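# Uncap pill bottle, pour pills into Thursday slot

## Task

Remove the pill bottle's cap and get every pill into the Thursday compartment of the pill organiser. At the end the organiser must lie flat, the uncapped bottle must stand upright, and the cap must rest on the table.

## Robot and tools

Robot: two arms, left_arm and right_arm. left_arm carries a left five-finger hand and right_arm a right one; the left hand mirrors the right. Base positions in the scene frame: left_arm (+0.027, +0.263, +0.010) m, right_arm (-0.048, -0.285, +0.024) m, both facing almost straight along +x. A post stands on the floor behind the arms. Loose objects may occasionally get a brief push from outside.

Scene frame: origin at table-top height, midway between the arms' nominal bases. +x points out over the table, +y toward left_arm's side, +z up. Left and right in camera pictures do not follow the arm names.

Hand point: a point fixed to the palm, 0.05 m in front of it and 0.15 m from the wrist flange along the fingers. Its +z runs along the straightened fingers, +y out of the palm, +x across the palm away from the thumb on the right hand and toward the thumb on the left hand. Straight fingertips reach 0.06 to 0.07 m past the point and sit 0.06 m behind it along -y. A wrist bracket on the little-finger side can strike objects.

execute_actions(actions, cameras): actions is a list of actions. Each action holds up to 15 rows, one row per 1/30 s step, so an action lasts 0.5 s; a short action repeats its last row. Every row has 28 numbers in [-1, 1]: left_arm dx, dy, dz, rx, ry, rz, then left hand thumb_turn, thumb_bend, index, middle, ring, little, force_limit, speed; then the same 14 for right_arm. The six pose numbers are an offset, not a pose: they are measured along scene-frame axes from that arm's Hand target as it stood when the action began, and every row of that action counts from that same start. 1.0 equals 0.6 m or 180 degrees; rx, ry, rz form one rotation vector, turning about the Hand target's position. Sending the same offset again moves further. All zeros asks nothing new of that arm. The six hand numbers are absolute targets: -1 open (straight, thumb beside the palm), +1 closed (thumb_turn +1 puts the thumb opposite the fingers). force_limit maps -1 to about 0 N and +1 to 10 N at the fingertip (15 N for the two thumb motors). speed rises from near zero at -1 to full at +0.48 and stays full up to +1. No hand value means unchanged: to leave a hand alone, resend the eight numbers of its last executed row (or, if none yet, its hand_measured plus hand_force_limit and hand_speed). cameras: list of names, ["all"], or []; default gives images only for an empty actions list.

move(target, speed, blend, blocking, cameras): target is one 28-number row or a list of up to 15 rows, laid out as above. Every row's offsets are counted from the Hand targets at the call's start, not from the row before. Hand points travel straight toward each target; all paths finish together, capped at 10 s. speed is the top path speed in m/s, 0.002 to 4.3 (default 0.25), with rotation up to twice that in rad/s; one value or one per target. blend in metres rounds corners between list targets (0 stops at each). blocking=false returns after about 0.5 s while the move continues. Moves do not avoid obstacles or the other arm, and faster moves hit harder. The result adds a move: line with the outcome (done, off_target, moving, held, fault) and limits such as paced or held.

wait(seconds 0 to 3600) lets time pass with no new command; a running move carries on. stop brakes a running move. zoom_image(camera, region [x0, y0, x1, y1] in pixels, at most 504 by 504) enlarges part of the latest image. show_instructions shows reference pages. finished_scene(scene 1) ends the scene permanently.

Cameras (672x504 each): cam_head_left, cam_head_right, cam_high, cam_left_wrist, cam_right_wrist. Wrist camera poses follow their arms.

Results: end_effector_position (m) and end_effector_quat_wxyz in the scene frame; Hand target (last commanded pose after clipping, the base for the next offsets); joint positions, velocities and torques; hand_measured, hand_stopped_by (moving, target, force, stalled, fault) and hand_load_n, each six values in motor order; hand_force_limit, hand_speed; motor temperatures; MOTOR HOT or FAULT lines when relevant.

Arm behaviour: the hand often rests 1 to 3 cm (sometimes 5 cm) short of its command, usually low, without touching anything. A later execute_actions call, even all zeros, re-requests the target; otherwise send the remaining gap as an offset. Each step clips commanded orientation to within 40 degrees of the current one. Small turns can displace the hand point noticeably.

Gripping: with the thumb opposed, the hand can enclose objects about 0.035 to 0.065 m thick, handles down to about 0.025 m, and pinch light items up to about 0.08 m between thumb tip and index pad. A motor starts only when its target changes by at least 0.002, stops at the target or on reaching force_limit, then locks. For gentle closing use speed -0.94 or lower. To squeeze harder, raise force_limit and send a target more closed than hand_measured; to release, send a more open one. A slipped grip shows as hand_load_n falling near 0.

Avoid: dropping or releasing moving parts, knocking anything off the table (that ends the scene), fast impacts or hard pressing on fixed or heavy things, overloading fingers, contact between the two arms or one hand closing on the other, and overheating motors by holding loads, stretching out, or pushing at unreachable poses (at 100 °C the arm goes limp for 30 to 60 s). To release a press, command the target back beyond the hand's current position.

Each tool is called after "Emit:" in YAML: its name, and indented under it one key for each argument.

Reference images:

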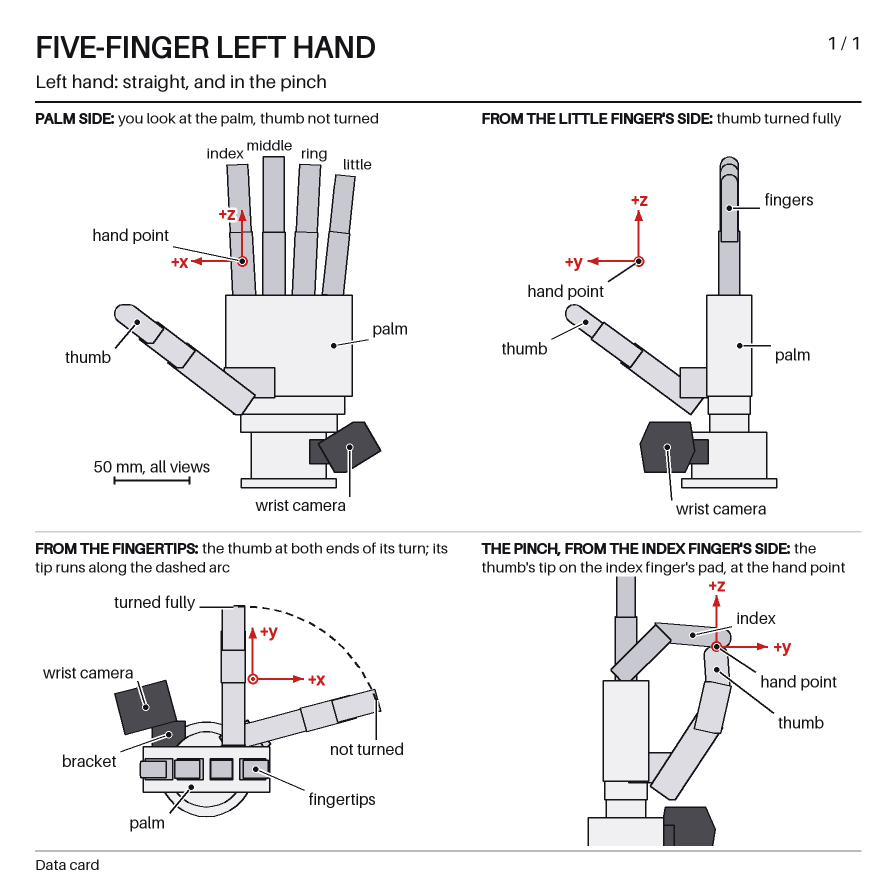

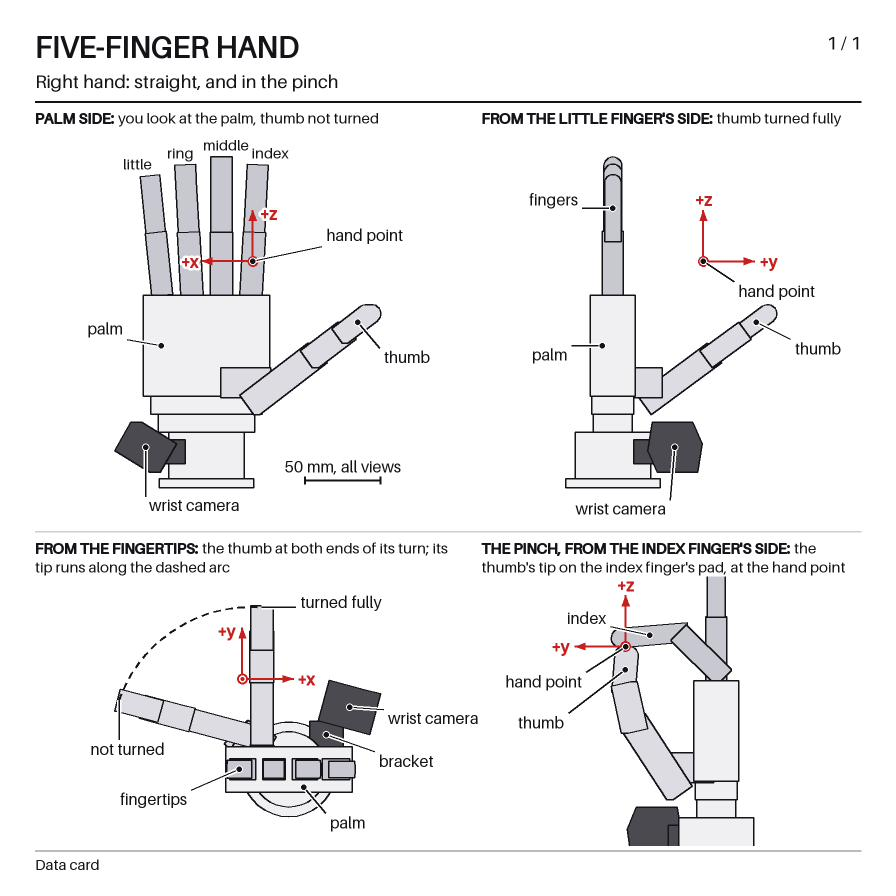

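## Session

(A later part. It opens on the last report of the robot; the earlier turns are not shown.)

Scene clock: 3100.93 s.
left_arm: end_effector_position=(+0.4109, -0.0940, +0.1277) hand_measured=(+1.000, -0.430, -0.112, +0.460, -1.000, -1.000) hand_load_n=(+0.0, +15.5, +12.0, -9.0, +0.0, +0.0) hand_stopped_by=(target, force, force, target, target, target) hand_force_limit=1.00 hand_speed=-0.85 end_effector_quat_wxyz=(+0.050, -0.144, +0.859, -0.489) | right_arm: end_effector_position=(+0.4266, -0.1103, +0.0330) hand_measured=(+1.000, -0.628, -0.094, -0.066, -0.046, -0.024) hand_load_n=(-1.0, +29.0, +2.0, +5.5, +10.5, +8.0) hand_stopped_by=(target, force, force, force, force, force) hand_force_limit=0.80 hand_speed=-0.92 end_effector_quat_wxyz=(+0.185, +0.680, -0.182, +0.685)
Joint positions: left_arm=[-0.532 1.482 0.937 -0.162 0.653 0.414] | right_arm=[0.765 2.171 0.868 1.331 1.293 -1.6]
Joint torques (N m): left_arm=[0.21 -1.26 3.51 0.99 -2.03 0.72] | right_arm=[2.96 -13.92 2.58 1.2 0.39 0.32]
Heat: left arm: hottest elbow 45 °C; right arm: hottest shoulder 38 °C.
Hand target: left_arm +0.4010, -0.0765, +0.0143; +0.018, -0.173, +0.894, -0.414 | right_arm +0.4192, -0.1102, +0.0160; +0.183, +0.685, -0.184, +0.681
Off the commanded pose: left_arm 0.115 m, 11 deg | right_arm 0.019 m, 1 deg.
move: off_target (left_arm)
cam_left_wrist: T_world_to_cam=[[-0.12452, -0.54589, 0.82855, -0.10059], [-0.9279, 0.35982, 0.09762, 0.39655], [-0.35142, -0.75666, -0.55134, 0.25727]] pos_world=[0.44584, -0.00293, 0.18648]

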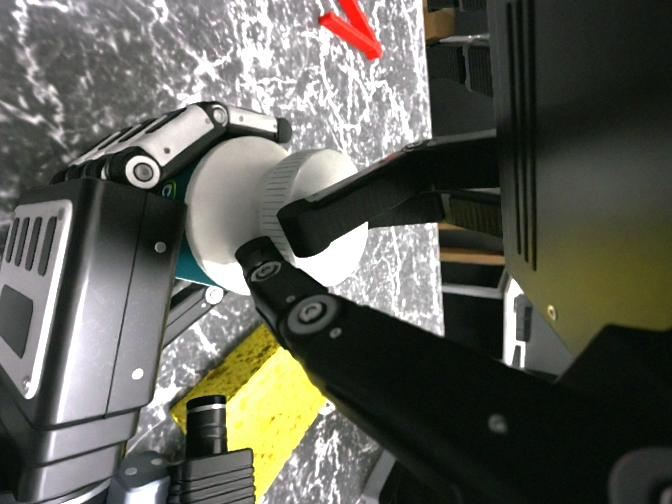

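Emit:
move:
  target:
    - [-0.001,-0.003,0,0.0082,-0.0078,0.0556,1,0.25,0.1,0.46,-1,-1,1,-0.85,0,0,0,0,0,0,1,0.5,0.6,0.6,0.6,0.5,0.8,-0.92]
    - [-0.002,-0.006,0,0.0164,-0.0156,0.1111,1,0.25,0.1,0.46,-1,-1,1,-0.85,0,0,0,0,0,0,1,0.5,0.6,0.6,0.6,0.5,0.8,-0.92]
    - [-0.001,-0.0095,0,0.0246,-0.0234,0.1667,1,0.25,0.1,0.46,-1,-1,1,-0.85,0,0,0,0,0,0,1,0.5,0.6,0.6,0.6,0.5,0.8,-0.92]
  speed: 0.1
  blend: 0.003
  cameras: ["cam_left_wrist"]

Scene clock: 3107.77 s.
left_arm: end_effector_position=(+0.4166, -0.1044, +0.1297) hand_measured=(+1.000, -0.430, -0.112, +0.460, -1.000, -1.000) hand_load_n=(+0.0, +16.5, +11.0, -10.0, -0.5, +0.0) hand_stopped_by=(target, force, force, target, target, target) hand_force_limit=1.00 hand_speed=-0.85 end_effector_quat_wxyz=(+0.190, -0.360, +0.788, -0.462) | right_arm: end_effector_position=(+0.4291, -0.1138, +0.0326) hand_measured=(+1.000, -0.628, -0.094, -0.066, -0.046, -0.024) hand_load_n=(-1.5, +28.5, +2.0, +5.5, +10.5, +9.0) hand_stopped_by=(target, force, force, force, force, force) hand_force_limit=0.80 hand_speed=-0.92 end_effector_quat_wxyz=(+0.185, +0.680, -0.185, +0.685)
Joint positions: left_arm=[-0.69 1.377 0.795 0.056 0.069 0.001] | right_arm=[0.756 2.171 0.868 1.331 1.287 -1.595]
Joint torques (N m): left_arm=[0.38 -0.26 3.88 0.47 -1.02 0.35] | right_arm=[3.6 -13.92 2.56 1.17 0.63 0.28]
Heat: left arm: hottest elbow 45 °C; right arm: hottest shoulder 37 °C.
Hand target: left_arm +0.4005, -0.0822, +0.0143; +0.164, -0.382, +0.832, -0.367 | right_arm +0.4192, -0.1104, +0.0159; +0.183, +0.684, -0.184, +0.681
Off the commanded pose: left_arm 0.119 m, 13 deg | right_arm 0.020 m, 1 deg.
move: off_target (left_arm)
cam_left_wrist: T_world_to_cam=[[0.14925, -0.53627, 0.83074, -0.22059], [-0.98358, -0.16676, 0.06906, 0.37724], [0.1015, -0.8274, -0.55236, 0.05664]] pos_world=[0.39822, -0.00852, 0.18848]

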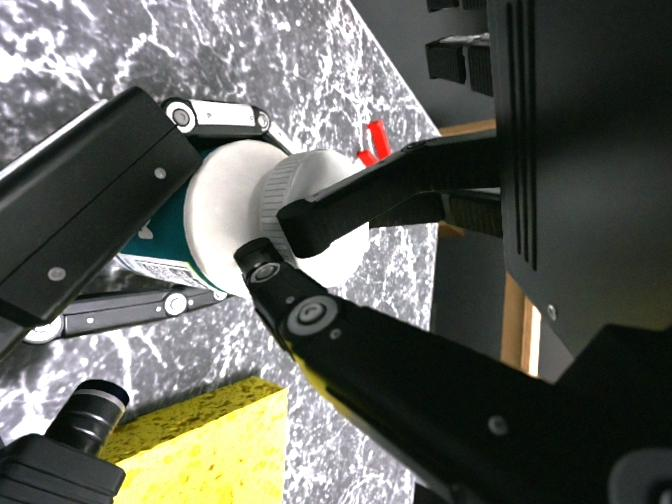

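Emit:
move:
  target:
    - [0.016,-0.018,0.2,-0.0449,-0.0472,0,1,0.25,0.1,0.46,-1,-1,1,-0.85,0,0,0,0,0,0,1,0.5,0.6,0.6,0.6,0.5,0.8,-0.92]
    - [0.014,-0.016,0.25,-0.0449,-0.0472,0,1,0.25,0.1,0.46,-1,-1,1,-0.85,0,0,0,0,0,0,1,0.5,0.6,0.6,0.6,0.5,0.8,-0.92]
  speed: 0.08
  cameras: ["cam_left_wrist"]

Emit:
zoom_image:
  camera: "cam_left_wrist"
  region: [150, 80, 400, 330]

Scene clock: 3113.37 s.
left_arm: end_effector_position=(+0.4024, -0.0891, +0.1394) hand_measured=(+1.000, -0.430, -0.112, +0.460, -1.000, -1.000) hand_load_n=(+0.0, +10.5, +17.0, +0.0, +0.0, +0.0) hand_stopped_by=(target, force, force, target, target, target) hand_force_limit=1.00 hand_speed=-0.85 end_effector_quat_wxyz=(+0.188, -0.370, +0.795, -0.442) | right_arm: end_effector_position=(+0.4211, -0.1007, +0.0341) hand_measured=(+1.000, -0.628, -0.094, -0.066, -0.046, -0.024) hand_load_n=(+0.0, +27.0, +6.5, +6.0, +4.5, +1.0) hand_stopped_by=(target, force, force, force, force, force) hand_force_limit=0.80 hand_speed=-0.92 end_effector_quat_wxyz=(+0.184, +0.683, -0.173, +0.686)
Joint positions: left_arm=[-0.691 1.311 0.79 -0.049 0.05 -0.001] | right_arm=[0.788 2.17 0.868 1.331 1.302 -1.612]
Joint torques (N m): left_arm=[0.67 -10.75 13.01 0.14 0.04 0.21] | right_arm=[1.03 -13.68 2.59 1.32 0.05 0.4]
Heat: left arm: hottest elbow 45 °C; right arm: hottest shoulder 37 °C.
Hand target: left_arm +0.4088, -0.0918, +0.1642; +0.197, -0.365, +0.790, -0.451 | right_arm +0.4192, -0.1103, +0.0159; +0.183, +0.684, -0.184, +0.681
Off the commanded pose: left_arm 0.026 m, 2 deg | right_arm 0.021 m, 1 deg.
move: off_target (left_arm)
cam_left_wrist: T_world_to_cam=[[0.18284, -0.56083, 0.80749, -0.23085], [-0.9782, -0.18602, 0.0923, 0.35806], [0.09845, -0.80676, -0.58262, 0.08335]] pos_world=[0.38426, 0.00438, 0.20192]

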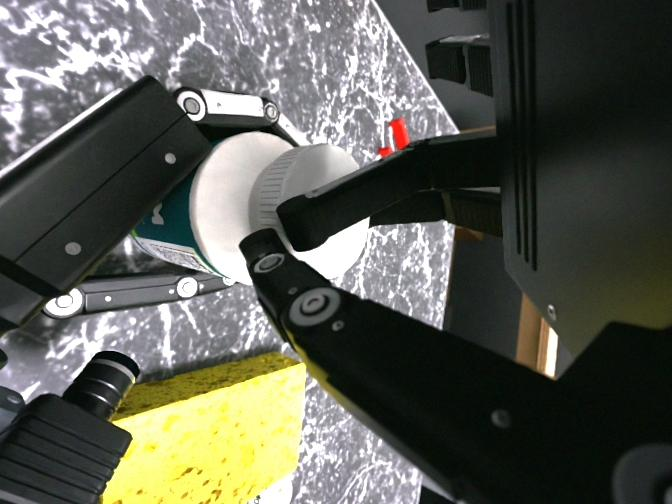

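Scaled by 2.016 from the camera's image (finer frame: 960x720).

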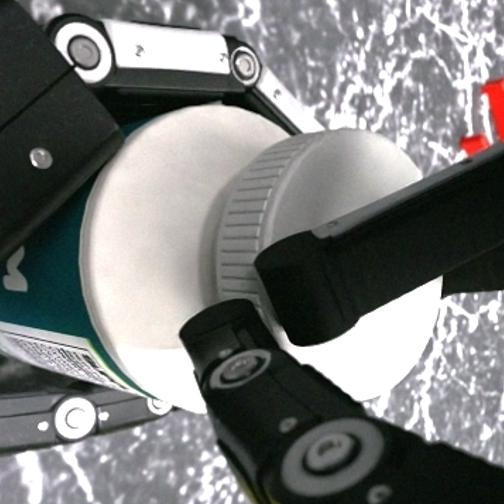

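Emit:
move:
  target:
    - [0.004,0.003,-0.045,0,0,0,1,-0.68,-0.4,0.46,-1,-1,-0.5,-0.4,0,0,0,0,0,0,1,0.5,0.6,0.6,0.6,0.5,0.8,-0.92]
    - [0.004,0.003,0.06,0,0,0,1,-0.68,-0.4,0.46,-1,-1,-0.5,-0.4,0,0,0,0,0,0,1,0.5,0.6,0.6,0.6,0.5,0.8,-0.92]
    - [0.0065,-0.02,0.03,0.0012,-0.0013,-0.341,1,-0.68,-0.4,0.46,-1,-1,-0.5,-0.4,0,0,0,0,0,0,1,0.5,0.6,0.6,0.6,0.5,0.8,-0.92]
    - [0.005,0.018,-0.0,0.0012,-0.0013,-0.341,1,-0.68,-0.4,0.46,-1,-1,-0.5,-0.4,0,0,0,0,0,0,1,0.5,0.6,0.6,0.6,0.5,0.8,-0.92]
    - [0.005,0.018,-0.048,0.0012,-0.0013,-0.341,1,-0.68,-0.4,0.46,-1,-1,-0.5,-0.4,0,0,0,0,0,0,1,0.5,0.6,0.6,0.6,0.5,0.8,-0.92]
  speed: 0.15
  cameras: ["cam_left_wrist"]

Scene clock: 3128.30 s.
left_arm: end_effector_position=(+0.4044, -0.0828, +0.1362) hand_measured=(+1.000, -0.680, -0.400, +0.460, -1.000, -1.000) hand_load_n=(+0.0, +0.0, +0.0, -1.0, +0.0, -0.5) hand_stopped_by=(target, target, target, target, target, target) hand_force_limit=-0.50 hand_speed=-0.40 end_effector_quat_wxyz=(-0.068, +0.088, +0.867, -0.485) | right_arm: end_effector_position=(+0.4211, -0.1006, +0.0339) hand_measured=(+1.000, -0.628, -0.094, -0.066, -0.046, -0.024) hand_load_n=(+0.0, +26.5, +6.5, +6.0, +6.0, +2.5) hand_stopped_by=(target, force, force, force, force, force) hand_force_limit=0.80 hand_speed=-0.92 end_effector_quat_wxyz=(+0.182, +0.682, -0.175, +0.686)
Joint positions: left_arm=[-0.483 1.654 1.235 -0.803 0.985 1.12] | right_arm=[0.788 2.17 0.868 1.331 1.302 -1.608]
Joint torques (N m): left_arm=[1.38 -12.63 9.68 1.02 0.83 0.21] | right_arm=[1.03 -13.74 2.55 1.25 0.05 0.37]
Heat: left arm: hottest elbow 46 °C; right arm: hottest shoulder 37 °C.
Hand target: left_arm +0.4118, -0.0811, +0.1355; -0.059, +0.091, +0.866, -0.488 | right_arm +0.4192, -0.1103, +0.0159; +0.183, +0.685, -0.184, +0.681
Off the commanded pose: left_arm 0.008 m, 1 deg | right_arm 0.020 m, 1 deg.
move: done
cam_left_wrist: T_world_to_cam=[[-0.39917, -0.40987, 0.82016, 0.02113], [-0.62654, 0.77502, 0.08238, 0.30018], [-0.66941, -0.48098, -0.56617, 0.42163]] pos_world=[0.47875, -0.02119, 0.19665]

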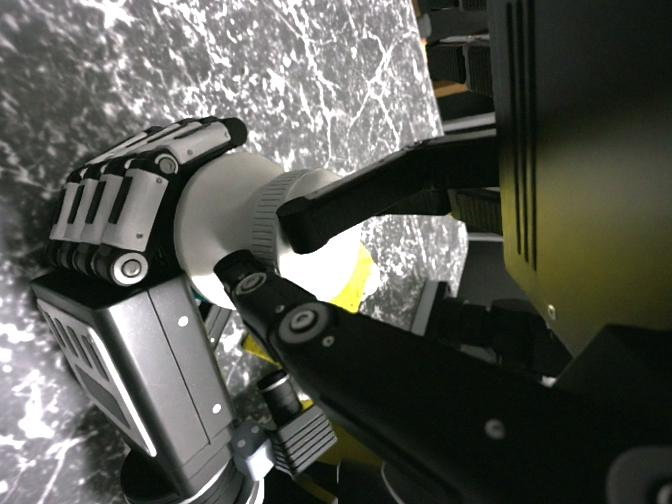

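Emit:
move:
  target:
    - [0,0,0.03,0,0,0,1,-0.68,-0.4,0.46,-1,-1,-0.5,-0.4,0,0,0,0,0,0,1,0.5,0.6,0.6,0.6,0.5,0.8,-0.92]
    - [-0.0075,0.0133,0.03,0,-0.002,0,1,-0.68,-0.4,0.46,-1,-1,-0.5,-0.4,0,0,0,0,0,0,1,0.5,0.6,0.6,0.6,0.5,0.8,-0.92]
    - [-0.0075,0.0133,0.0,0,-0.002,0,1,-0.68,-0.4,0.46,-1,-1,-0.5,-0.4,0,0,0,0,0,0,1,0.5,0.6,0.6,0.6,0.5,0.8,-0.92]
  speed: 0.1
  cameras: ["cam_left_wrist"]

Scene clock: 3135.93 s.
left_arm: end_effector_position=(+0.3991, -0.0775, +0.1374) hand_measured=(+1.000, -0.680, -0.400, +0.460, -1.000, -1.000) hand_load_n=(+0.0, +0.0, +0.0, +0.0, +0.0, +0.0) hand_stopped_by=(target, target, target, target, target, target) hand_force_limit=-0.50 hand_speed=-0.40 end_effector_quat_wxyz=(-0.065, +0.093, +0.867, -0.485) | right_arm: end_effector_position=(+0.4211, -0.1006, +0.0339) hand_measured=(+1.000, -0.628, -0.094, -0.066, -0.046, -0.024) hand_load_n=(+0.0, +27.0, +6.5, +6.5, +5.5, +2.5) hand_stopped_by=(target, force, force, force, force, force) hand_force_limit=0.80 hand_speed=-0.92 end_effector_quat_wxyz=(+0.182, +0.682, -0.175, +0.686)
Joint positions: left_arm=[-0.479 1.634 1.215 -0.807 0.985 1.138] | right_arm=[0.788 2.17 0.868 1.331 1.302 -1.607]
Joint torques (N m): left_arm=[1.9 -12.4 9.4 0.98 0.85 0.22] | right_arm=[1.03 -13.8 2.58 1.25 0.05 0.37]
Heat: left arm: hottest elbow 46 °C; right arm: hottest shoulder 37 °C.
Hand target: left_arm +0.4072, -0.0731, +0.1354; -0.056, +0.092, +0.866, -0.488 | right_arm +0.4192, -0.1103, +0.0159; +0.183, +0.685, -0.184, +0.681
Off the commanded pose: left_arm 0.009 m, 1 deg | right_arm 0.020 m, 1 deg.
move: done
cam_left_wrist: T_world_to_cam=[[-0.40956, -0.4066, 0.81666, 0.02507], [-0.6232, 0.77845, 0.07504, 0.29259], [-0.66624, -0.47821, -0.57222, 0.42112]] pos_world=[0.47318, -0.01619, 0.19854]

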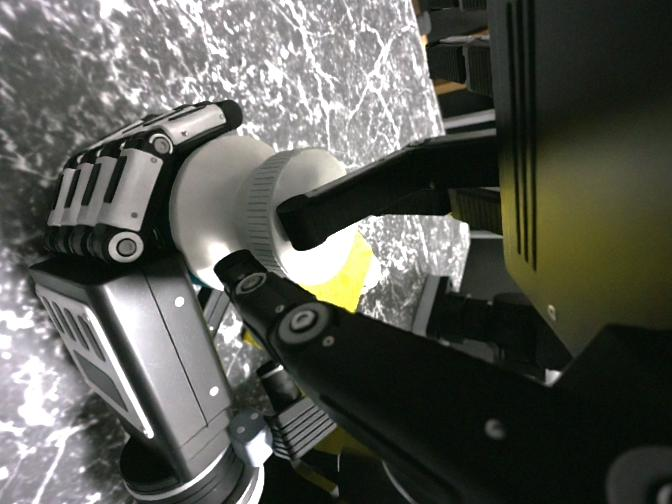

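Emit:
move:
  target:
    - [0.0035,0.005,0.0,0,0,0,1,-0.68,-0.4,0.46,-1,-1,-0.5,-0.4,0,0,0,0,0,0,1,0.5,0.6,0.6,0.6,0.5,0.8,-0.92]
    - [0.0035,0.005,-0.003,0,0,0,1,0.25,0.1,0.46,-1,-1,1,-0.85,0,0,0,0,0,0,1,0.5,0.6,0.6,0.6,0.5,0.8,-0.92]
    - [-0.0125,0.024,-0.134,0.0299,0.0312,0,1,0.25,0.1,0.46,-1,-1,1,-0.85,0,0,0,0,0,0,1,0.5,0.6,0.6,0.6,0.5,0.8,-0.92]
    - [-0.0155,0.029,-0.204,0.0449,0.0472,0,1,0.25,0.1,0.46,-1,-1,1,-0.85,0,0,0,0,0,0,1,0.5,0.6,0.6,0.6,0.5,0.8,-0.92]
  speed: 0.05
  blend: [0,0,0.003,0]
  cameras: ["cam_left_wrist"]

Scene clock: 3145.83 s.
left_arm: end_effector_position=(+0.4021, -0.0744, +0.1259) hand_measured=(+1.000, -0.408, -0.112, +0.460, -1.000, -1.000) hand_load_n=(-1.0, +15.0, +15.5, -7.5, +0.0, +0.0) hand_stopped_by=(target, force, force, target, target, target) hand_force_limit=1.00 hand_speed=-0.85 end_effector_quat_wxyz=(-0.075, +0.085, +0.866, -0.486) | right_arm: end_effector_position=(+0.4218, -0.0999, +0.0332) hand_measured=(+1.000, -0.628, -0.094, -0.066, -0.046, -0.024) hand_load_n=(+0.0, +28.5, +3.0, +5.5, +9.0, +6.5) hand_stopped_by=(target, force, force, force, force, force) hand_force_limit=0.80 hand_speed=-0.92 end_effector_quat_wxyz=(+0.177, +0.681, -0.178, +0.687)
Joint positions: left_arm=[-0.467 1.662 1.215 -0.807 0.997 1.144] | right_arm=[0.788 2.17 0.868 1.331 1.299 -1.595]
Joint torques (N m): left_arm=[1.32 -1.85 3.78 1.02 -1.78 0.63] | right_arm=[0.97 -13.86 2.55 1.11 0.18 0.29]
Heat: left arm: hottest elbow 46 °C; right arm: hottest shoulder 37 °C.
Hand target: left_arm +0.3980, -0.0557, +0.0131; -0.126, +0.052, +0.892, -0.431 | right_arm +0.4191, -0.1103, +0.0159; +0.183, +0.685, -0.184, +0.681
Off the commanded pose: left_arm 0.115 m, 10 deg | right_arm 0.020 m, 1 deg.
move: off_target (left_arm)
cam_left_wrist: T_world_to_cam=[[-0.38702, -0.40864, 0.82658, 0.02648], [-0.62467, 0.77558, 0.09095, 0.2913], [-0.67824, -0.48113, -0.55543, 0.42049]] pos_world=[0.47741, -0.01279, 0.18517]

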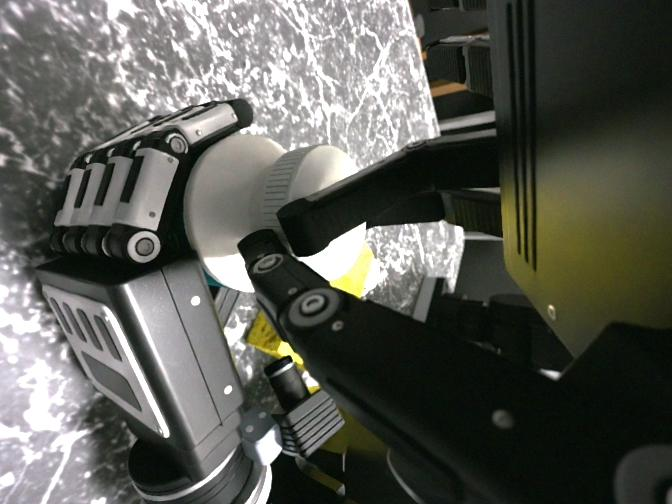

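Grip matches the ideal. Rotate 60°.

Emit:
move:
  target:
    - [0,-0.006,0,0.0164,-0.0156,0.1111,1,0.25,0.1,0.46,-1,-1,1,-0.85,0,0,0,0,0,0,1,0.5,0.6,0.6,0.6,0.5,0.8,-0.92]
    - [0.001,-0.0125,0,0.0246,-0.0234,0.1667,1,0.25,0.1,0.46,-1,-1,1,-0.85,0,0,0,0,0,0,1,0.5,0.6,0.6,0.6,0.5,0.8,-0.92]
    - [-0.001,-0.0175,0,0.041,-0.039,0.2778,1,0.25,0.1,0.46,-1,-1,1,-0.85,0,0,0,0,0,0,1,0.5,0.6,0.6,0.6,0.5,0.8,-0.92]
    - [0.0,-0.022,0,0.0492,-0.0468,0.3333,1,0.25,0.1,0.46,-1,-1,1,-0.85,0,0,0,0,0,0,1,0.5,0.6,0.6,0.6,0.5,0.8,-0.92]
  speed: 0.1
  blend: 0.003
  cameras: ["cam_left_wrist"]

Scene clock: 3155.97 s.
left_arm: end_effector_position=(+0.4130, -0.0970, +0.1299) hand_measured=(+1.000, -0.408, -0.112, +0.460, -1.000, -1.000) hand_load_n=(-0.5, +16.0, +14.0, -8.5, +0.0, +0.0) hand_stopped_by=(target, force, force, target, target, target) hand_force_limit=1.00 hand_speed=-0.85 end_effector_quat_wxyz=(+0.188, -0.356, +0.788, -0.466) | right_arm: end_effector_position=(+0.4282, -0.1079, +0.0328) hand_measured=(+1.000, -0.628, -0.094, -0.066, -0.046, -0.024) hand_load_n=(-1.0, +29.0, +2.0, +5.5, +10.5, +8.5) hand_stopped_by=(target, force, force, force, force, force) hand_force_limit=0.80 hand_speed=-0.92 end_effector_quat_wxyz=(+0.179, +0.681, -0.179, +0.687)
Joint positions: left_arm=[-0.677 1.357 0.773 0.064 0.09 0.011] | right_arm=[0.767 2.171 0.868 1.331 1.282 -1.595]
Joint torques (N m): left_arm=[1.03 -0.15 3.56 0.21 -1.26 0.48] | right_arm=[2.78 -13.92 2.61 1.21 0.9 0.27]
Heat: left arm: hottest elbow 45 °C; right arm: hottest shoulder 37 °C.
Hand target: left_arm +0.3981, -0.0688, +0.0131; +0.165, -0.380, +0.834, -0.365 | right_arm +0.4192, -0.1103, +0.0160; +0.183, +0.684, -0.184, +0.681
Off the commanded pose: left_arm 0.121 m, 13 deg | right_arm 0.019 m, 1 deg.
move: off_target (left_arm)
cam_left_wrist: T_world_to_cam=[[0.14151, -0.53317, 0.83409, -0.21319], [-0.98538, -0.15662, 0.06707, 0.37692], [0.09487, -0.83139, -0.54754, 0.06494]] pos_world=[0.39542, -0.00064, 0.18809]

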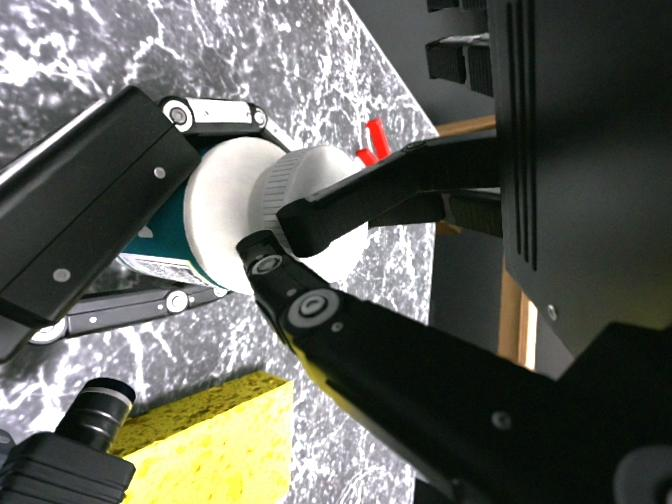

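Emit:
move:
  target:
    - [0.015,-0.018,0.2,-0.0449,-0.0472,0,1,0.25,0.1,0.46,-1,-1,1,-0.85,0,0,0,0,0,0,1,0.5,0.6,0.6,0.6,0.5,0.8,-0.92]
    - [0.015,-0.016,0.21,-0.0449,-0.0472,0,1,-0.68,-0.4,0.46,-1,-1,-0.5,-0.4,0,0,0,0,0,0,1,0.5,0.6,0.6,0.6,0.5,0.8,-0.92]
    - [0.018,-0.016,0.29,-0.0449,-0.0472,0,1,-0.68,-0.4,0.46,-1,-1,-0.5,-0.4,0,0,0,0,0,0,1,0.5,0.6,0.6,0.6,0.5,0.8,-0.92]
    - [0.018,-0.05,0.26,-0.072,-0.017,-0.3377,1,-0.68,-0.4,0.46,-1,-1,-0.5,-0.4,0,0,0,0,0,0,1,0.5,0.6,0.6,0.6,0.5,0.8,-0.92]
  speed: 0.15
  cameras: []

Scene clock: 3169.50 s.
left_arm: end_effector_position=(+0.3891, -0.0954, +0.1544) hand_measured=(+1.000, -0.680, -0.400, +0.460, -1.000, -1.000) hand_load_n=(+0.0, +0.0, +0.0, +0.0, +0.0, +0.0) hand_stopped_by=(target, target, target, target, target, target) hand_force_limit=-0.50 hand_speed=-0.40 end_effector_quat_wxyz=(-0.079, +0.082, +0.866, -0.487) | right_arm: end_effector_position=(+0.4231, -0.1037, +0.0342) hand_measured=(+1.000, -0.628, -0.096, -0.066, -0.046, -0.024) hand_load_n=(+0.0, +26.5, +7.0, +6.5, +5.0, +1.5) hand_stopped_by=(target, force, force, force, force, force) hand_force_limit=0.80 hand_speed=-0.92 end_effector_quat_wxyz=(+0.182, +0.681, -0.179, +0.686)
Joint positions: left_arm=[-0.515 1.621 1.236 -0.802 0.985 1.052] | right_arm=[0.781 2.169 0.868 1.332 1.3 -1.603]
Joint torques (N m): left_arm=[1.79 -11.75 14.12 0.1 0.97 0.23] | right_arm=[1.61 -13.68 2.58 1.17 0.13 0.34]
Heat: left arm: hottest elbow 45 °C; right arm: hottest shoulder 37 °C.
Hand target: left_arm +0.4089, -0.0988, +0.1692; -0.062, +0.087, +0.862, -0.495 | right_arm +0.4192, -0.1103, +0.0160; +0.183, +0.684, -0.184, +0.681
Off the commanded pose: left_arm 0.025 m, 2 deg | right_arm 0.020 m, 1 deg.
move: off_target (left_arm); target 2's new numbers were sent with left_arm's hand 0.011 m and 2 deg from that target

Emit:
move:
  target:
    - [0.0037,0.041,-0.015,0.0048,-0.0028,0,1,-0.68,-0.4,0.46,-1,-1,-0.5,-0.4,0,0,0,0,0,0,1,0.5,0.6,0.6,0.6,0.5,0.8,-0.92]
    - [0.0037,0.041,-0.0575,0.0048,-0.0028,0,1,-0.68,-0.4,0.46,-1,-1,-0.5,-0.4,0,0,0,0,0,0,1,0.5,0.6,0.6,0.6,0.5,0.8,-0.92]
    - [0.0037,0.041,-0.0585,0.0048,-0.0028,0,1,0.25,0.1,0.46,-1,-1,1,-0.85,0,0,0,0,0,0,1,0.5,0.6,0.6,0.6,0.5,0.8,-0.92]
    - [-0.0153,0.065,-0.262,0.0497,0.0444,0,1,0.25,0.1,0.46,-1,-1,1,-0.85,0,0,0,0,0,0,1,0.5,0.6,0.6,0.6,0.5,0.8,-0.92]
  speed: [0.1,0.06,0.05,0.06]
  cameras: ["cam_left_wrist"]

Scene clock: 3183.43 s.
left_arm: end_effector_position=(+0.4045, -0.0778, +0.1271) hand_measured=(+1.000, -0.408, -0.112, +0.460, -1.000, -1.000) hand_load_n=(-0.5, +15.0, +16.5, -7.0, +0.0, +0.0) hand_stopped_by=(target, force, force, target, target, target) hand_force_limit=1.00 hand_speed=-0.85 end_effector_quat_wxyz=(-0.078, +0.080, +0.866, -0.487) | right_arm: end_effector_position=(+0.4236, -0.1030, +0.0334) hand_measured=(+1.000, -0.628, -0.096, -0.066, -0.046, -0.024) hand_load_n=(+0.0, +28.0, +4.0, +5.5, +8.5, +5.0) hand_stopped_by=(target, force, force, force, force, force) hand_force_limit=0.80 hand_speed=-0.92 end_effector_quat_wxyz=(+0.177, +0.680, -0.181, +0.688)
Joint positions: left_arm=[-0.469 1.671 1.227 -0.804 1 1.125] | right_arm=[0.781 2.169 0.868 1.332 1.297 -1.593]
Joint torques (N m): left_arm=[1.03 -2.26 3.51 1.1 -1.84 0.65] | right_arm=[1.61 -13.8 2.56 1.06 0.26 0.27]
Heat: left arm: hottest elbow 45 °C; right arm: hottest shoulder 38 °C.
Hand target: left_arm +0.3996, -0.0599, +0.0118; -0.129, +0.048, +0.892, -0.431 | right_arm +0.4192, -0.1104, +0.0159; +0.183, +0.684, -0.184, +0.681
Off the commanded pose: left_arm 0.117 m, 10 deg | right_arm 0.019 m, 1 deg.
move: off_target (left_arm)
cam_left_wrist: T_world_to_cam=[[-0.37514, -0.41037, 0.83118, 0.01952], [-0.62863, 0.7716, 0.09723, 0.2958], [-0.68125, -0.48603, -0.54743, 0.42101]] pos_world=[0.48008, -0.0156, 0.18549]

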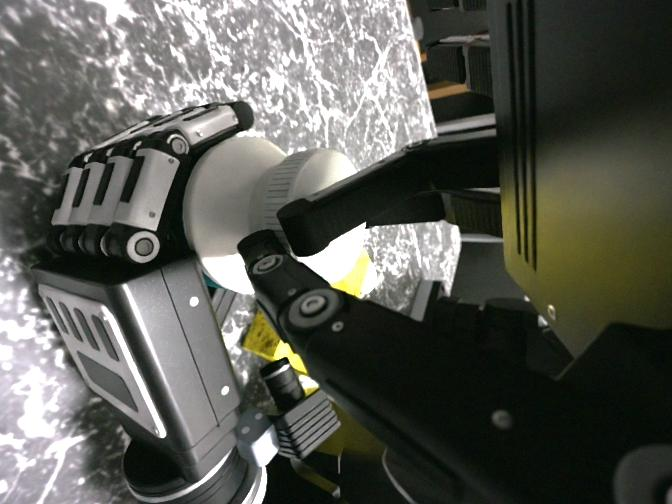

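Excellent—repeatable now. Rotate.

Emit:
move:
  target:
    - [0,-0.006,0,0.0164,-0.0156,0.1111,1,0.25,0.1,0.46,-1,-1,1,-0.85,0,0,0,0,0,0,1,0.5,0.6,0.6,0.6,0.5,0.8,-0.92]
    - [0.001,-0.0125,0,0.0246,-0.0234,0.1667,1,0.25,0.1,0.46,-1,-1,1,-0.85,0,0,0,0,0,0,1,0.5,0.6,0.6,0.6,0.5,0.8,-0.92]
    - [-0.001,-0.0175,0,0.041,-0.039,0.2778,1,0.25,0.1,0.46,-1,-1,1,-0.85,0,0,0,0,0,0,1,0.5,0.6,0.6,0.6,0.5,0.8,-0.92]
    - [0.0,-0.022,0,0.0492,-0.0468,0.3333,1,0.25,0.1,0.46,-1,-1,1,-0.85,0,0,0,0,0,0,1,0.5,0.6,0.6,0.6,0.5,0.8,-0.92]
  speed: 0.1
  blend: 0.003
  cameras: ["cam_left_wrist"]

Scene clock: 3193.40 s.
left_arm: end_effector_position=(+0.4152, -0.0992, +0.1304) hand_measured=(+1.000, -0.408, -0.112, +0.460, -1.000, -1.000) hand_load_n=(-0.5, +16.5, +15.0, -10.0, -0.5, +0.0) hand_stopped_by=(target, force, force, target, target, target) hand_force_limit=1.00 hand_speed=-0.85 end_effector_quat_wxyz=(+0.187, -0.359, +0.786, -0.467) | right_arm: end_effector_position=(+0.4290, -0.1107, +0.0326) hand_measured=(+1.000, -0.628, -0.094, -0.066, -0.046, -0.024) hand_load_n=(-1.0, +29.0, +2.0, +5.5, +10.5, +8.5) hand_stopped_by=(target, force, force, force, force, force) hand_force_limit=0.80 hand_speed=-0.92 end_effector_quat_wxyz=(+0.181, +0.680, -0.182, +0.687)
Joint positions: left_arm=[-0.677 1.364 0.778 0.068 0.087 0.002] | right_arm=[0.761 2.171 0.868 1.332 1.283 -1.595]
Joint torques (N m): left_arm=[0.73 0.03 3.59 0.27 -1.2 0.46] | right_arm=[3.19 -13.98 2.59 1.17 0.82 0.27]
Heat: left arm: hottest elbow 44 °C; right arm: hottest shoulder 38 °C.
Hand target: left_arm +0.3996, -0.0731, +0.0120; +0.163, -0.383, +0.832, -0.366 | right_arm +0.4192, -0.1102, +0.0159; +0.183, +0.685, -0.184, +0.681
Off the commanded pose: left_arm 0.122 m, 13 deg | right_arm 0.019 m, 1 deg.
move: off_target (left_arm)
cam_left_wrist: T_world_to_cam=[[0.14672, -0.52684, 0.8372, -0.21707], [-0.9842, -0.16251, 0.07022, 0.37721], [0.09906, -0.83428, -0.54236, 0.06041]] pos_world=[0.39712, -0.00266, 0.188]

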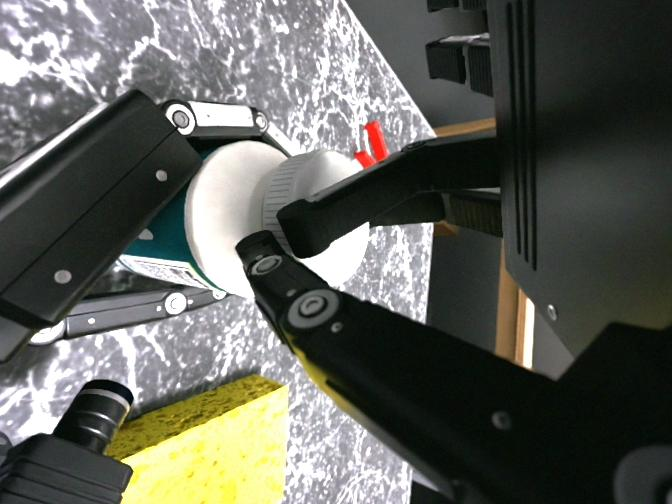

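Emit:
move:
  target:
    - [0.015,-0.018,0.2,-0.0449,-0.0472,0,1,0.25,0.1,0.46,-1,-1,1,-0.85,0,0,0,0,0,0,1,0.5,0.6,0.6,0.6,0.5,0.8,-0.92]
    - [0.019,-0.024,0.235,-0.0449,-0.0472,0,1,0.25,0.1,0.46,-1,-1,1,-0.85,0,0,0,0,0,0,1,0.5,0.6,0.6,0.6,0.5,0.8,-0.92]
  speed: 0.08
  cameras: ["cam_left_wrist"]

Emit:
zoom_image:
  camera: "cam_left_wrist"
  region: [150, 80, 400, 330]

Scene clock: 3199.50 s.
left_arm: end_effector_position=(+0.4061, -0.0880, +0.1403) hand_measured=(+1.000, -0.408, -0.114, +0.460, -1.000, -1.000) hand_load_n=(+0.0, +13.0, +19.0, +0.0, +0.0, +0.0) hand_stopped_by=(target, force, force, target, target, target) hand_force_limit=1.00 hand_speed=-0.85 end_effector_quat_wxyz=(+0.189, -0.369, +0.789, -0.453) | right_arm: end_effector_position=(+0.4225, -0.1021, +0.0340) hand_measured=(+1.000, -0.628, -0.094, -0.066, -0.046, -0.024) hand_load_n=(+0.5, +27.0, +6.0, +6.0, +5.5, +2.0) hand_stopped_by=(target, force, force, force, force, force) hand_force_limit=0.80 hand_speed=-0.92 end_effector_quat_wxyz=(+0.184, +0.683, -0.173, +0.686)
Joint positions: left_arm=[-0.678 1.312 0.778 -0.013 0.067 -0.002] | right_arm=[0.784 2.171 0.868 1.332 1.297 -1.613]
Joint torques (N m): left_arm=[0.62 -9.76 12.26 0.09 -0.21 0.27] | right_arm=[1.38 -13.8 2.62 1.31 0.25 0.41]
Heat: left arm: hottest elbow 44 °C; right arm: hottest shoulder 37 °C.
Hand target: left_arm +0.4110, -0.0875, +0.1529; +0.197, -0.366, +0.790, -0.451 | right_arm +0.4192, -0.1103, +0.0160; +0.183, +0.684, -0.184, +0.682
Off the commanded pose: left_arm 0.014 m, 1 deg | right_arm 0.020 m, 1 deg.
move: off_target (left_arm)
cam_left_wrist: T_world_to_cam=[[0.172, -0.54317, 0.82182, -0.22773], [-0.97957, -0.18257, 0.08435, 0.36371], [0.10423, -0.81953, -0.56347, 0.07823]] pos_world=[0.3873, 0.00682, 0.20056]

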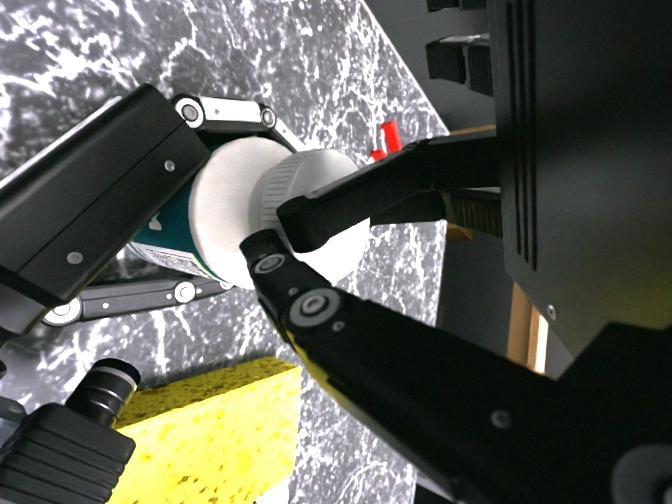

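Scaled by 2.016 from the camera's image (finer frame: 960x720).

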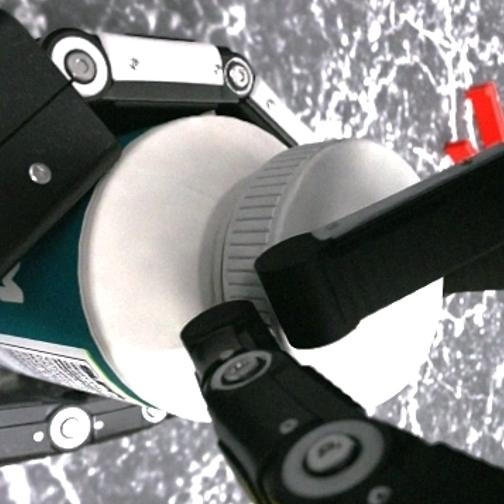

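Emit:
move:
  target:
    - [0,0,-0.028,0,0,0,1,0.25,0.1,0.46,-1,-1,1,-0.85,0,0,0,0,0,0,1,0.5,0.6,0.6,0.6,0.5,0.8,-0.92]
    - [0,0.001,-0.026,0,0,0,1,-0.68,-0.4,0.46,-1,-1,-0.5,-0.4,0,0,0,0,0,0,1,0.5,0.6,0.6,0.6,0.5,0.8,-0.92]
    - [0,0,0.06,0,0,0,1,-0.68,-0.4,0.46,-1,-1,-0.5,-0.4,0,0,0,0,0,0,1,0.5,0.6,0.6,0.6,0.5,0.8,-0.92]
    - [0.0,-0.03,0.025,0.0012,-0.0013,-0.341,1,-0.68,-0.4,0.46,-1,-1,-0.5,-0.4,0,0,0,0,0,0,1,0.5,0.6,0.6,0.6,0.5,0.8,-0.92]
  speed: 0.15
  cameras: []

Scene clock: 3212.07 s.
left_arm: end_effector_position=(+0.3910, -0.1019, +0.1537) hand_measured=(+1.000, -0.680, -0.400, +0.460, -1.000, -1.000) hand_load_n=(+0.5, +0.0, +0.0, +0.0, +0.0, +0.0) hand_stopped_by=(target, target, target, target, target, target) hand_force_limit=-0.50 hand_speed=-0.40 end_effector_quat_wxyz=(-0.075, +0.084, +0.870, -0.480) | right_arm: end_effector_position=(+0.4222, -0.1023, +0.0340) hand_measured=(+1.000, -0.628, -0.094, -0.066, -0.046, -0.024) hand_load_n=(+0.0, +26.5, +6.5, +6.0, +5.5, +2.5) hand_stopped_by=(target, force, force, force, force, force) hand_force_limit=0.80 hand_speed=-0.92 end_effector_quat_wxyz=(+0.182, +0.681, -0.177, +0.686)
Joint positions: left_arm=[-0.531 1.629 1.251 -0.798 0.963 1.042] | right_arm=[0.784 2.17 0.868 1.332 1.3 -1.605]
Joint torques (N m): left_arm=[1.79 -11.93 14.15 0.14 0.93 0.24] | right_arm=[1.38 -13.74 2.58 1.2 0.1 0.35]
Heat: left arm: hottest elbow 46 °C; right arm: hottest shoulder 37 °C.
Hand target: left_arm +0.4111, -0.1055, +0.1679; -0.059, +0.090, +0.866, -0.488 | right_arm +0.4192, -0.1103, +0.0160; +0.183, +0.684, -0.184, +0.681
Off the commanded pose: left_arm 0.025 m, 2 deg | right_arm 0.020 m, 1 deg.
move: off_target (left_arm)

Emit:
move:
  target:
    - [-0.0015,0.0545,-0.01,0,-0.0015,0,1,-0.68,-0.4,0.46,-1,-1,-0.5,-0.4,0,0,0,0,0,0,1,0.5,0.6,0.6,0.6,0.5,0.8,-0.92]
    - [-0.0015,0.0545,-0.0545,0,-0.0015,0,1,-0.68,-0.4,0.46,-1,-1,-0.5,-0.4,0,0,0,0,0,0,1,0.5,0.6,0.6,0.6,0.5,0.8,-0.92]
    - [-0.0015,0.0545,-0.0555,0,-0.0015,0,1,0.25,0.1,0.46,-1,-1,1,-0.85,0,0,0,0,0,0,1,0.5,0.6,0.6,0.6,0.5,0.8,-0.92]
    - [-0.0205,0.0785,-0.26,0.0449,0.0457,0,1,0.25,0.1,0.46,-1,-1,1,-0.85,0,0,0,0,0,0,1,0.5,0.6,0.6,0.6,0.5,0.8,-0.92]
  speed: [0.1,0.06,0.05,0.06]
  cameras: ["cam_left_wrist"]

Scene clock: 3223.67 s.
left_arm: end_effector_position=(+0.4035, -0.0759, +0.1276) hand_measured=(+1.000, -0.402, -0.114, +0.460, -1.000, -1.000) hand_load_n=(-0.5, +15.0, +16.5, -5.5, +0.0, +0.0) hand_stopped_by=(target, force, force, target, target, target) hand_force_limit=1.00 hand_speed=-0.85 end_effector_quat_wxyz=(-0.075, +0.083, +0.867, -0.486) | right_arm: end_effector_position=(+0.4229, -0.1015, +0.0333) hand_measured=(+1.000, -0.628, -0.094, -0.066, -0.046, -0.024) hand_load_n=(+0.0, +28.0, +3.5, +5.5, +8.5, +6.0) hand_stopped_by=(target, force, force, force, force, force) hand_force_limit=0.80 hand_speed=-0.92 end_effector_quat_wxyz=(+0.177, +0.681, -0.180, +0.688)
Joint positions: left_arm=[-0.468 1.663 1.221 -0.806 0.995 1.135] | right_arm=[0.784 2.17 0.868 1.332 1.297 -1.594]
Joint torques (N m): left_arm=[1.03 -1.96 3.45 1.17 -1.76 0.63] | right_arm=[1.38 -13.8 2.56 1.07 0.23 0.28]
Heat: left arm: hottest elbow 46 °C; right arm: hottest shoulder 37 °C.
Hand target: left_arm +0.3986, -0.0584, +0.0118; -0.127, +0.051, +0.892, -0.431 | right_arm +0.4191, -0.1103, +0.0159; +0.183, +0.684, -0.184, +0.681
Off the commanded pose: left_arm 0.117 m, 10 deg | right_arm 0.020 m, 1 deg.
move: off_target (left_arm)
cam_left_wrist: T_world_to_cam=[[-0.38446, -0.41082, 0.82669, 0.02381], [-0.62728, 0.77327, 0.09255, 0.29381], [-0.67728, -0.48298, -0.55499, 0.42118]] pos_world=[0.47871, -0.01399, 0.18687]

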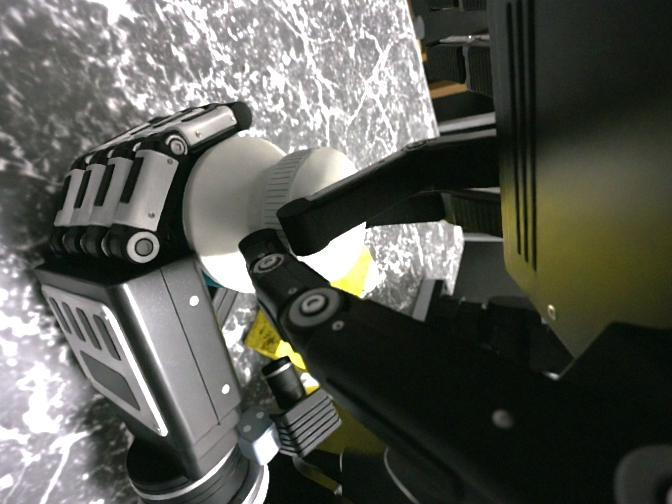

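Emit:
move:
  target:
    - [0,-0.006,0,0.0164,-0.0156,0.1111,1,0.25,0.1,0.46,-1,-1,1,-0.85,0,0,0,0,0,0,1,0.5,0.6,0.6,0.6,0.5,0.8,-0.92]
    - [0.001,-0.0125,0,0.0246,-0.0234,0.1667,1,0.25,0.1,0.46,-1,-1,1,-0.85,0,0,0,0,0,0,1,0.5,0.6,0.6,0.6,0.5,0.8,-0.92]
    - [-0.001,-0.0175,0,0.041,-0.039,0.2778,1,0.25,0.1,0.46,-1,-1,1,-0.85,0,0,0,0,0,0,1,0.5,0.6,0.6,0.6,0.5,0.8,-0.92]
    - [0.0,-0.022,0,0.0492,-0.0468,0.3333,1,0.25,0.1,0.46,-1,-1,1,-0.85,0,0,0,0,0,0,1,0.5,0.6,0.6,0.6,0.5,0.8,-0.92]
  speed: 0.1
  blend: 0.003
  cameras: ["cam_left_wrist"]

Emit:
zoom_image:
  camera: "cam_left_wrist"
  region: [150, 80, 400, 330]

Scene clock: 3234.37 s.
left_arm: end_effector_position=(+0.4143, -0.0979, +0.1307) hand_measured=(+1.000, -0.402, -0.114, +0.460, -1.000, -1.000) hand_load_n=(-0.5, +17.0, +15.0, -10.0, +0.0, +0.0) hand_stopped_by=(target, force, force, target, target, target) hand_force_limit=1.00 hand_speed=-0.85 end_effector_quat_wxyz=(+0.190, -0.357, +0.787, -0.466) | right_arm: end_effector_position=(+0.4286, -0.1097, +0.0326) hand_measured=(+1.000, -0.628, -0.094, -0.066, -0.046, -0.024) hand_load_n=(-0.5, +29.0, +2.0, +5.5, +10.5, +8.5) hand_stopped_by=(target, force, force, force, force, force) hand_force_limit=0.80 hand_speed=-0.92 end_effector_quat_wxyz=(+0.180, +0.681, -0.181, +0.687)
Joint positions: left_arm=[-0.678 1.359 0.776 0.065 0.085 0.01] | right_arm=[0.763 2.171 0.868 1.332 1.283 -1.595]
Joint torques (N m): left_arm=[0.79 0.15 3.59 0.27 -1.18 0.46] | right_arm=[3.02 -13.92 2.61 1.18 0.84 0.27]
Heat: left arm: hottest elbow 45 °C; right arm: hottest shoulder 37 °C.
Hand target: left_arm +0.3986, -0.0716, +0.0118; +0.164, -0.381, +0.834, -0.365 | right_arm +0.4192, -0.1104, +0.0159; +0.183, +0.684, -0.184, +0.681
Off the commanded pose: left_arm 0.123 m, 13 deg | right_arm 0.019 m, 1 deg.
move: off_target (left_arm)
cam_left_wrist: T_world_to_cam=[[0.14089, -0.53237, 0.83471, -0.21432], [-0.98501, -0.16018, 0.06409, 0.37794], [0.09959, -0.83122, -0.54695, 0.06258]] pos_world=[0.39623, -0.00154, 0.1889]

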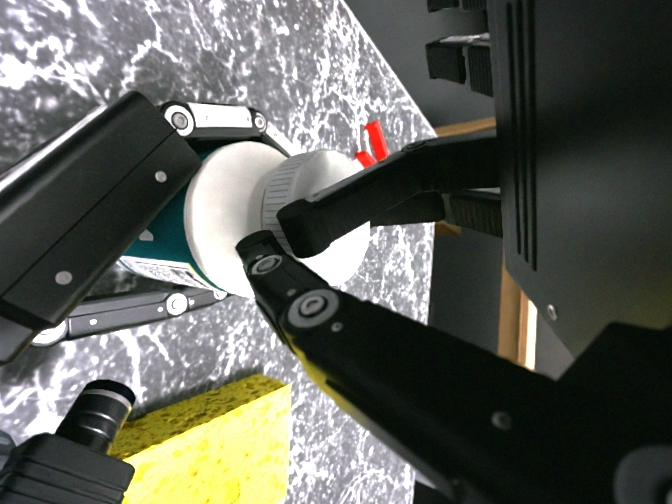

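Scaled by 2.016 from the camera's image (finer frame: 960x720).

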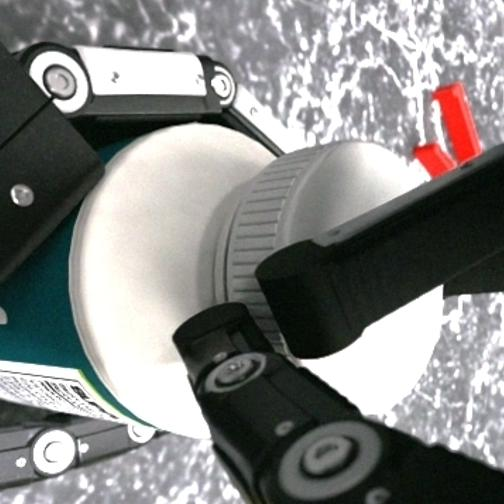

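Emit:
move:
  target:
    - [0.015,-0.018,0.2,-0.0449,-0.0472,0,1,0.25,0.1,0.46,-1,-1,1,-0.85,0,0,0,0,0,0,1,0.5,0.6,0.6,0.6,0.5,0.8,-0.92]
    - [0.019,-0.024,0.25,-0.0449,-0.0472,0,1,0.25,0.1,0.46,-1,-1,1,-0.85,0,0,0,0,0,0,1,0.5,0.6,0.6,0.6,0.5,0.8,-0.92]
  speed: 0.08
  cameras: ["cam_left_wrist"]

Emit:
zoom_image:
  camera: "cam_left_wrist"
  region: [150, 80, 400, 330]

Scene clock: 3241.90 s.
left_arm: end_effector_position=(+0.4041, -0.0852, +0.1416) hand_measured=(+1.000, -0.402, -0.114, +0.460, -1.000, -1.000) hand_load_n=(+0.0, +13.0, +20.0, +0.0, +0.0, +0.0) hand_stopped_by=(target, force, force, target, target, target) hand_force_limit=1.00 hand_speed=-0.85 end_effector_quat_wxyz=(+0.188, -0.369, +0.794, -0.445) | right_arm: end_effector_position=(+0.4211, -0.0995, +0.0342) hand_measured=(+1.000, -0.628, -0.094, -0.066, -0.046, -0.024) hand_load_n=(+0.0, +26.5, +6.5, +6.0, +4.5, +1.5) hand_stopped_by=(target, force, force, force, force, force) hand_force_limit=0.80 hand_speed=-0.92 end_effector_quat_wxyz=(+0.182, +0.683, -0.171, +0.686)
Joint positions: left_arm=[-0.679 1.304 0.786 -0.045 0.063 0.005] | right_arm=[0.79 2.17 0.868 1.332 1.299 -1.614]
Joint torques (N m): left_arm=[0.67 -10.46 12.7 0.21 -0.12 0.27] | right_arm=[0.85 -13.74 2.61 1.35 0.19 0.41]
Heat: left arm: hottest elbow 45 °C; right arm: hottest shoulder 37 °C.
Hand target: left_arm +0.4101, -0.0861, +0.1619; +0.199, -0.363, +0.791, -0.450 | right_arm +0.4192, -0.1104, +0.0160; +0.183, +0.684, -0.184, +0.681
Off the commanded pose: left_arm 0.021 m, 1 deg | right_arm 0.021 m, 2 deg.
move: off_target (left_arm)
cam_left_wrist: T_world_to_cam=[[0.17794, -0.55676, 0.81139, -0.2289], [-0.97906, -0.18303, 0.08913, 0.36125], [0.09889, -0.81026, -0.57767, 0.08638]] pos_world=[0.38587, 0.00867, 0.20343]

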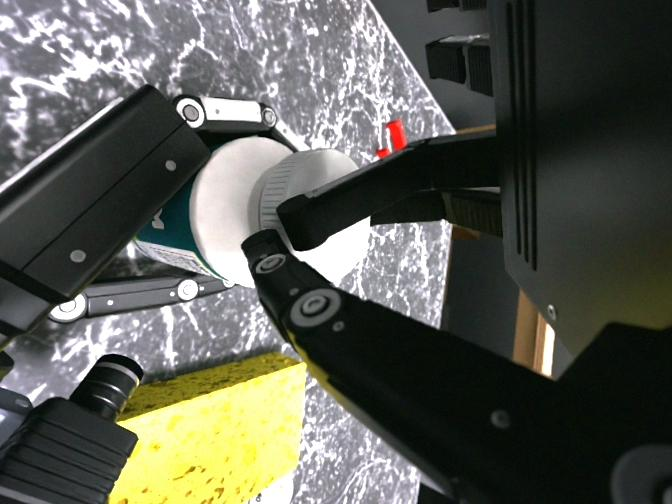

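Scaled by 2.016 from the camera's image (finer frame: 960x720).

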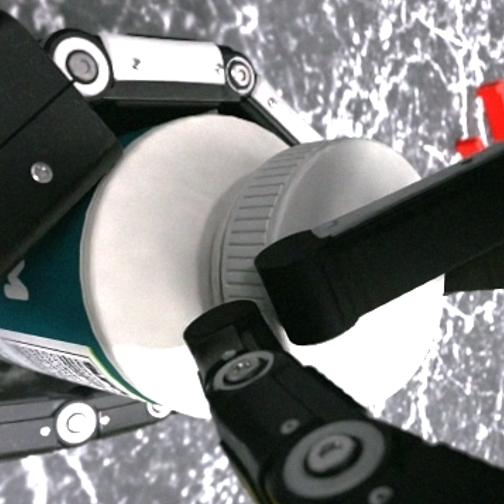

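Emit:
move:
  target:
    - [0,0,-0.042,0,0,0,1,0.25,0.1,0.46,-1,-1,1,-0.85,0,0,0,0,0,0,1,0.5,0.6,0.6,0.6,0.5,0.8,-0.92]
    - [0,0.001,-0.04,0,0,0,1,-0.68,-0.4,0.46,-1,-1,-0.5,-0.4,0,0,0,0,0,0,1,0.5,0.6,0.6,0.6,0.5,0.8,-0.92]
    - [0,0,0.045,0,0,0,1,-0.68,-0.4,0.46,-1,-1,-0.5,-0.4,0,0,0,0,0,0,1,0.5,0.6,0.6,0.6,0.5,0.8,-0.92]
    - [0.0,-0.03,0.01,0.0012,-0.0013,-0.341,1,-0.68,-0.4,0.46,-1,-1,-0.5,-0.4,0,0,0,0,0,0,1,0.5,0.6,0.6,0.6,0.5,0.8,-0.92]
  speed: 0.15
  cameras: []

Scene clock: 3252.67 s.
left_arm: end_effector_position=(+0.3899, -0.1005, +0.1538) hand_measured=(+1.000, -0.680, -0.400, +0.460, -1.000, -1.000) hand_load_n=(+0.5, +0.0, +0.0, +0.0, +0.0, +0.0) hand_stopped_by=(target, target, target, target, target, target) hand_force_limit=-0.50 hand_speed=-0.40 end_effector_quat_wxyz=(-0.074, +0.087, +0.870, -0.480) | right_arm: end_effector_position=(+0.4210, -0.0995, +0.0341) hand_measured=(+1.000, -0.628, -0.094, -0.066, -0.046, -0.024) hand_load_n=(+0.0, +27.0, +6.5, +6.0, +5.5, +2.0) hand_stopped_by=(target, force, force, force, force, force) hand_force_limit=0.80 hand_speed=-0.92 end_effector_quat_wxyz=(+0.180, +0.682, -0.176, +0.687)
Joint positions: left_arm=[-0.53 1.624 1.246 -0.799 0.962 1.049] | right_arm=[0.79 2.169 0.868 1.332 1.301 -1.605]
Joint torques (N m): left_arm=[1.79 -11.81 14.16 0.17 0.93 0.25] | right_arm=[0.85 -13.74 2.58 1.2 0.07 0.35]
Heat: left arm: hottest elbow 46 °C; right arm: hottest shoulder 37 °C.
Hand target: left_arm +0.4100, -0.1040, +0.1678; -0.057, +0.093, +0.866, -0.488 | right_arm +0.4192, -0.1103, +0.0160; +0.183, +0.684, -0.184, +0.681
Off the commanded pose: left_arm 0.025 m, 2 deg | right_arm 0.021 m, 1 deg.
move: off_target (left_arm)

Emit:
move:
  target:
    - [-0.0015,0.0567,-0.01,0.0003,0.002,0.0016,1,-0.68,-0.4,0.46,-1,-1,-0.5,-0.4,0,0,0,0,0,0,1,0.5,0.6,0.6,0.6,0.5,0.8,-0.92]
    - [-0.0015,0.0567,-0.0545,0.0003,0.002,0.0016,1,-0.68,-0.4,0.46,-1,-1,-0.5,-0.4,0,0,0,0,0,0,1,0.5,0.6,0.6,0.6,0.5,0.8,-0.92]
    - [-0.0015,0.0567,-0.0555,0.0003,0.002,0.0016,1,0.25,0.1,0.46,-1,-1,1,-0.85,0,0,0,0,0,0,1,0.5,0.6,0.6,0.6,0.5,0.8,-0.92]
    - [-0.0205,0.0807,-0.26,0.0452,0.0492,0.0016,1,0.25,0.1,0.46,-1,-1,1,-0.85,0,0,0,0,0,0,1,0.5,0.6,0.6,0.6,0.5,0.8,-0.92]
  speed: [0.1,0.06,0.05,0.06]
  cameras: ["cam_left_wrist"]

Scene clock: 3264.10 s.
left_arm: end_effector_position=(+0.4030, -0.0736, +0.1285) hand_measured=(+1.000, -0.416, -0.114, +0.460, -1.000, -1.000) hand_load_n=(-0.5, +14.5, +15.5, -5.0, +0.0, +0.0) hand_stopped_by=(target, force, force, target, target, target) hand_force_limit=1.00 hand_speed=-0.85 end_effector_quat_wxyz=(-0.076, +0.080, +0.866, -0.487) | right_arm: end_effector_position=(+0.4218, -0.0986, +0.0333) hand_measured=(+1.000, -0.628, -0.094, -0.066, -0.046, -0.024) hand_load_n=(+0.0, +28.0, +3.5, +5.5, +8.5, +6.0) hand_stopped_by=(target, force, force, force, force, force) hand_force_limit=0.80 hand_speed=-0.92 end_effector_quat_wxyz=(+0.175, +0.681, -0.177, +0.688)
Joint positions: left_arm=[-0.464 1.66 1.219 -0.811 0.998 1.135] | right_arm=[0.79 2.17 0.868 1.332 1.297 -1.594]
Joint torques (N m): left_arm=[1.03 -1.79 3.37 1.07 -1.79 0.66] | right_arm=[0.85 -13.8 2.54 1.09 0.28 0.28]
Heat: left arm: hottest elbow 46 °C; right arm: hottest shoulder 37 °C.
Hand target: left_arm +0.3978, -0.0556, +0.0120; -0.129, +0.048, +0.892, -0.431 | right_arm +0.4192, -0.1103, +0.0159; +0.183, +0.684, -0.184, +0.681
Off the commanded pose: left_arm 0.118 m, 10 deg | right_arm 0.021 m, 1 deg.
move: off_target (left_arm)
cam_left_wrist: T_world_to_cam=[[-0.37883, -0.41162, 0.82889, 0.02119], [-0.62966, 0.77103, 0.09511, 0.29216], [-0.67825, -0.48589, -0.55127, 0.42199]] pos_world=[0.4782, -0.0115, 0.18728]

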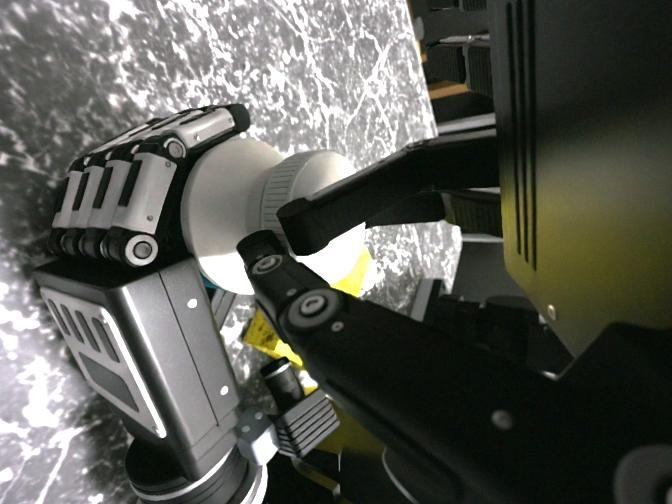

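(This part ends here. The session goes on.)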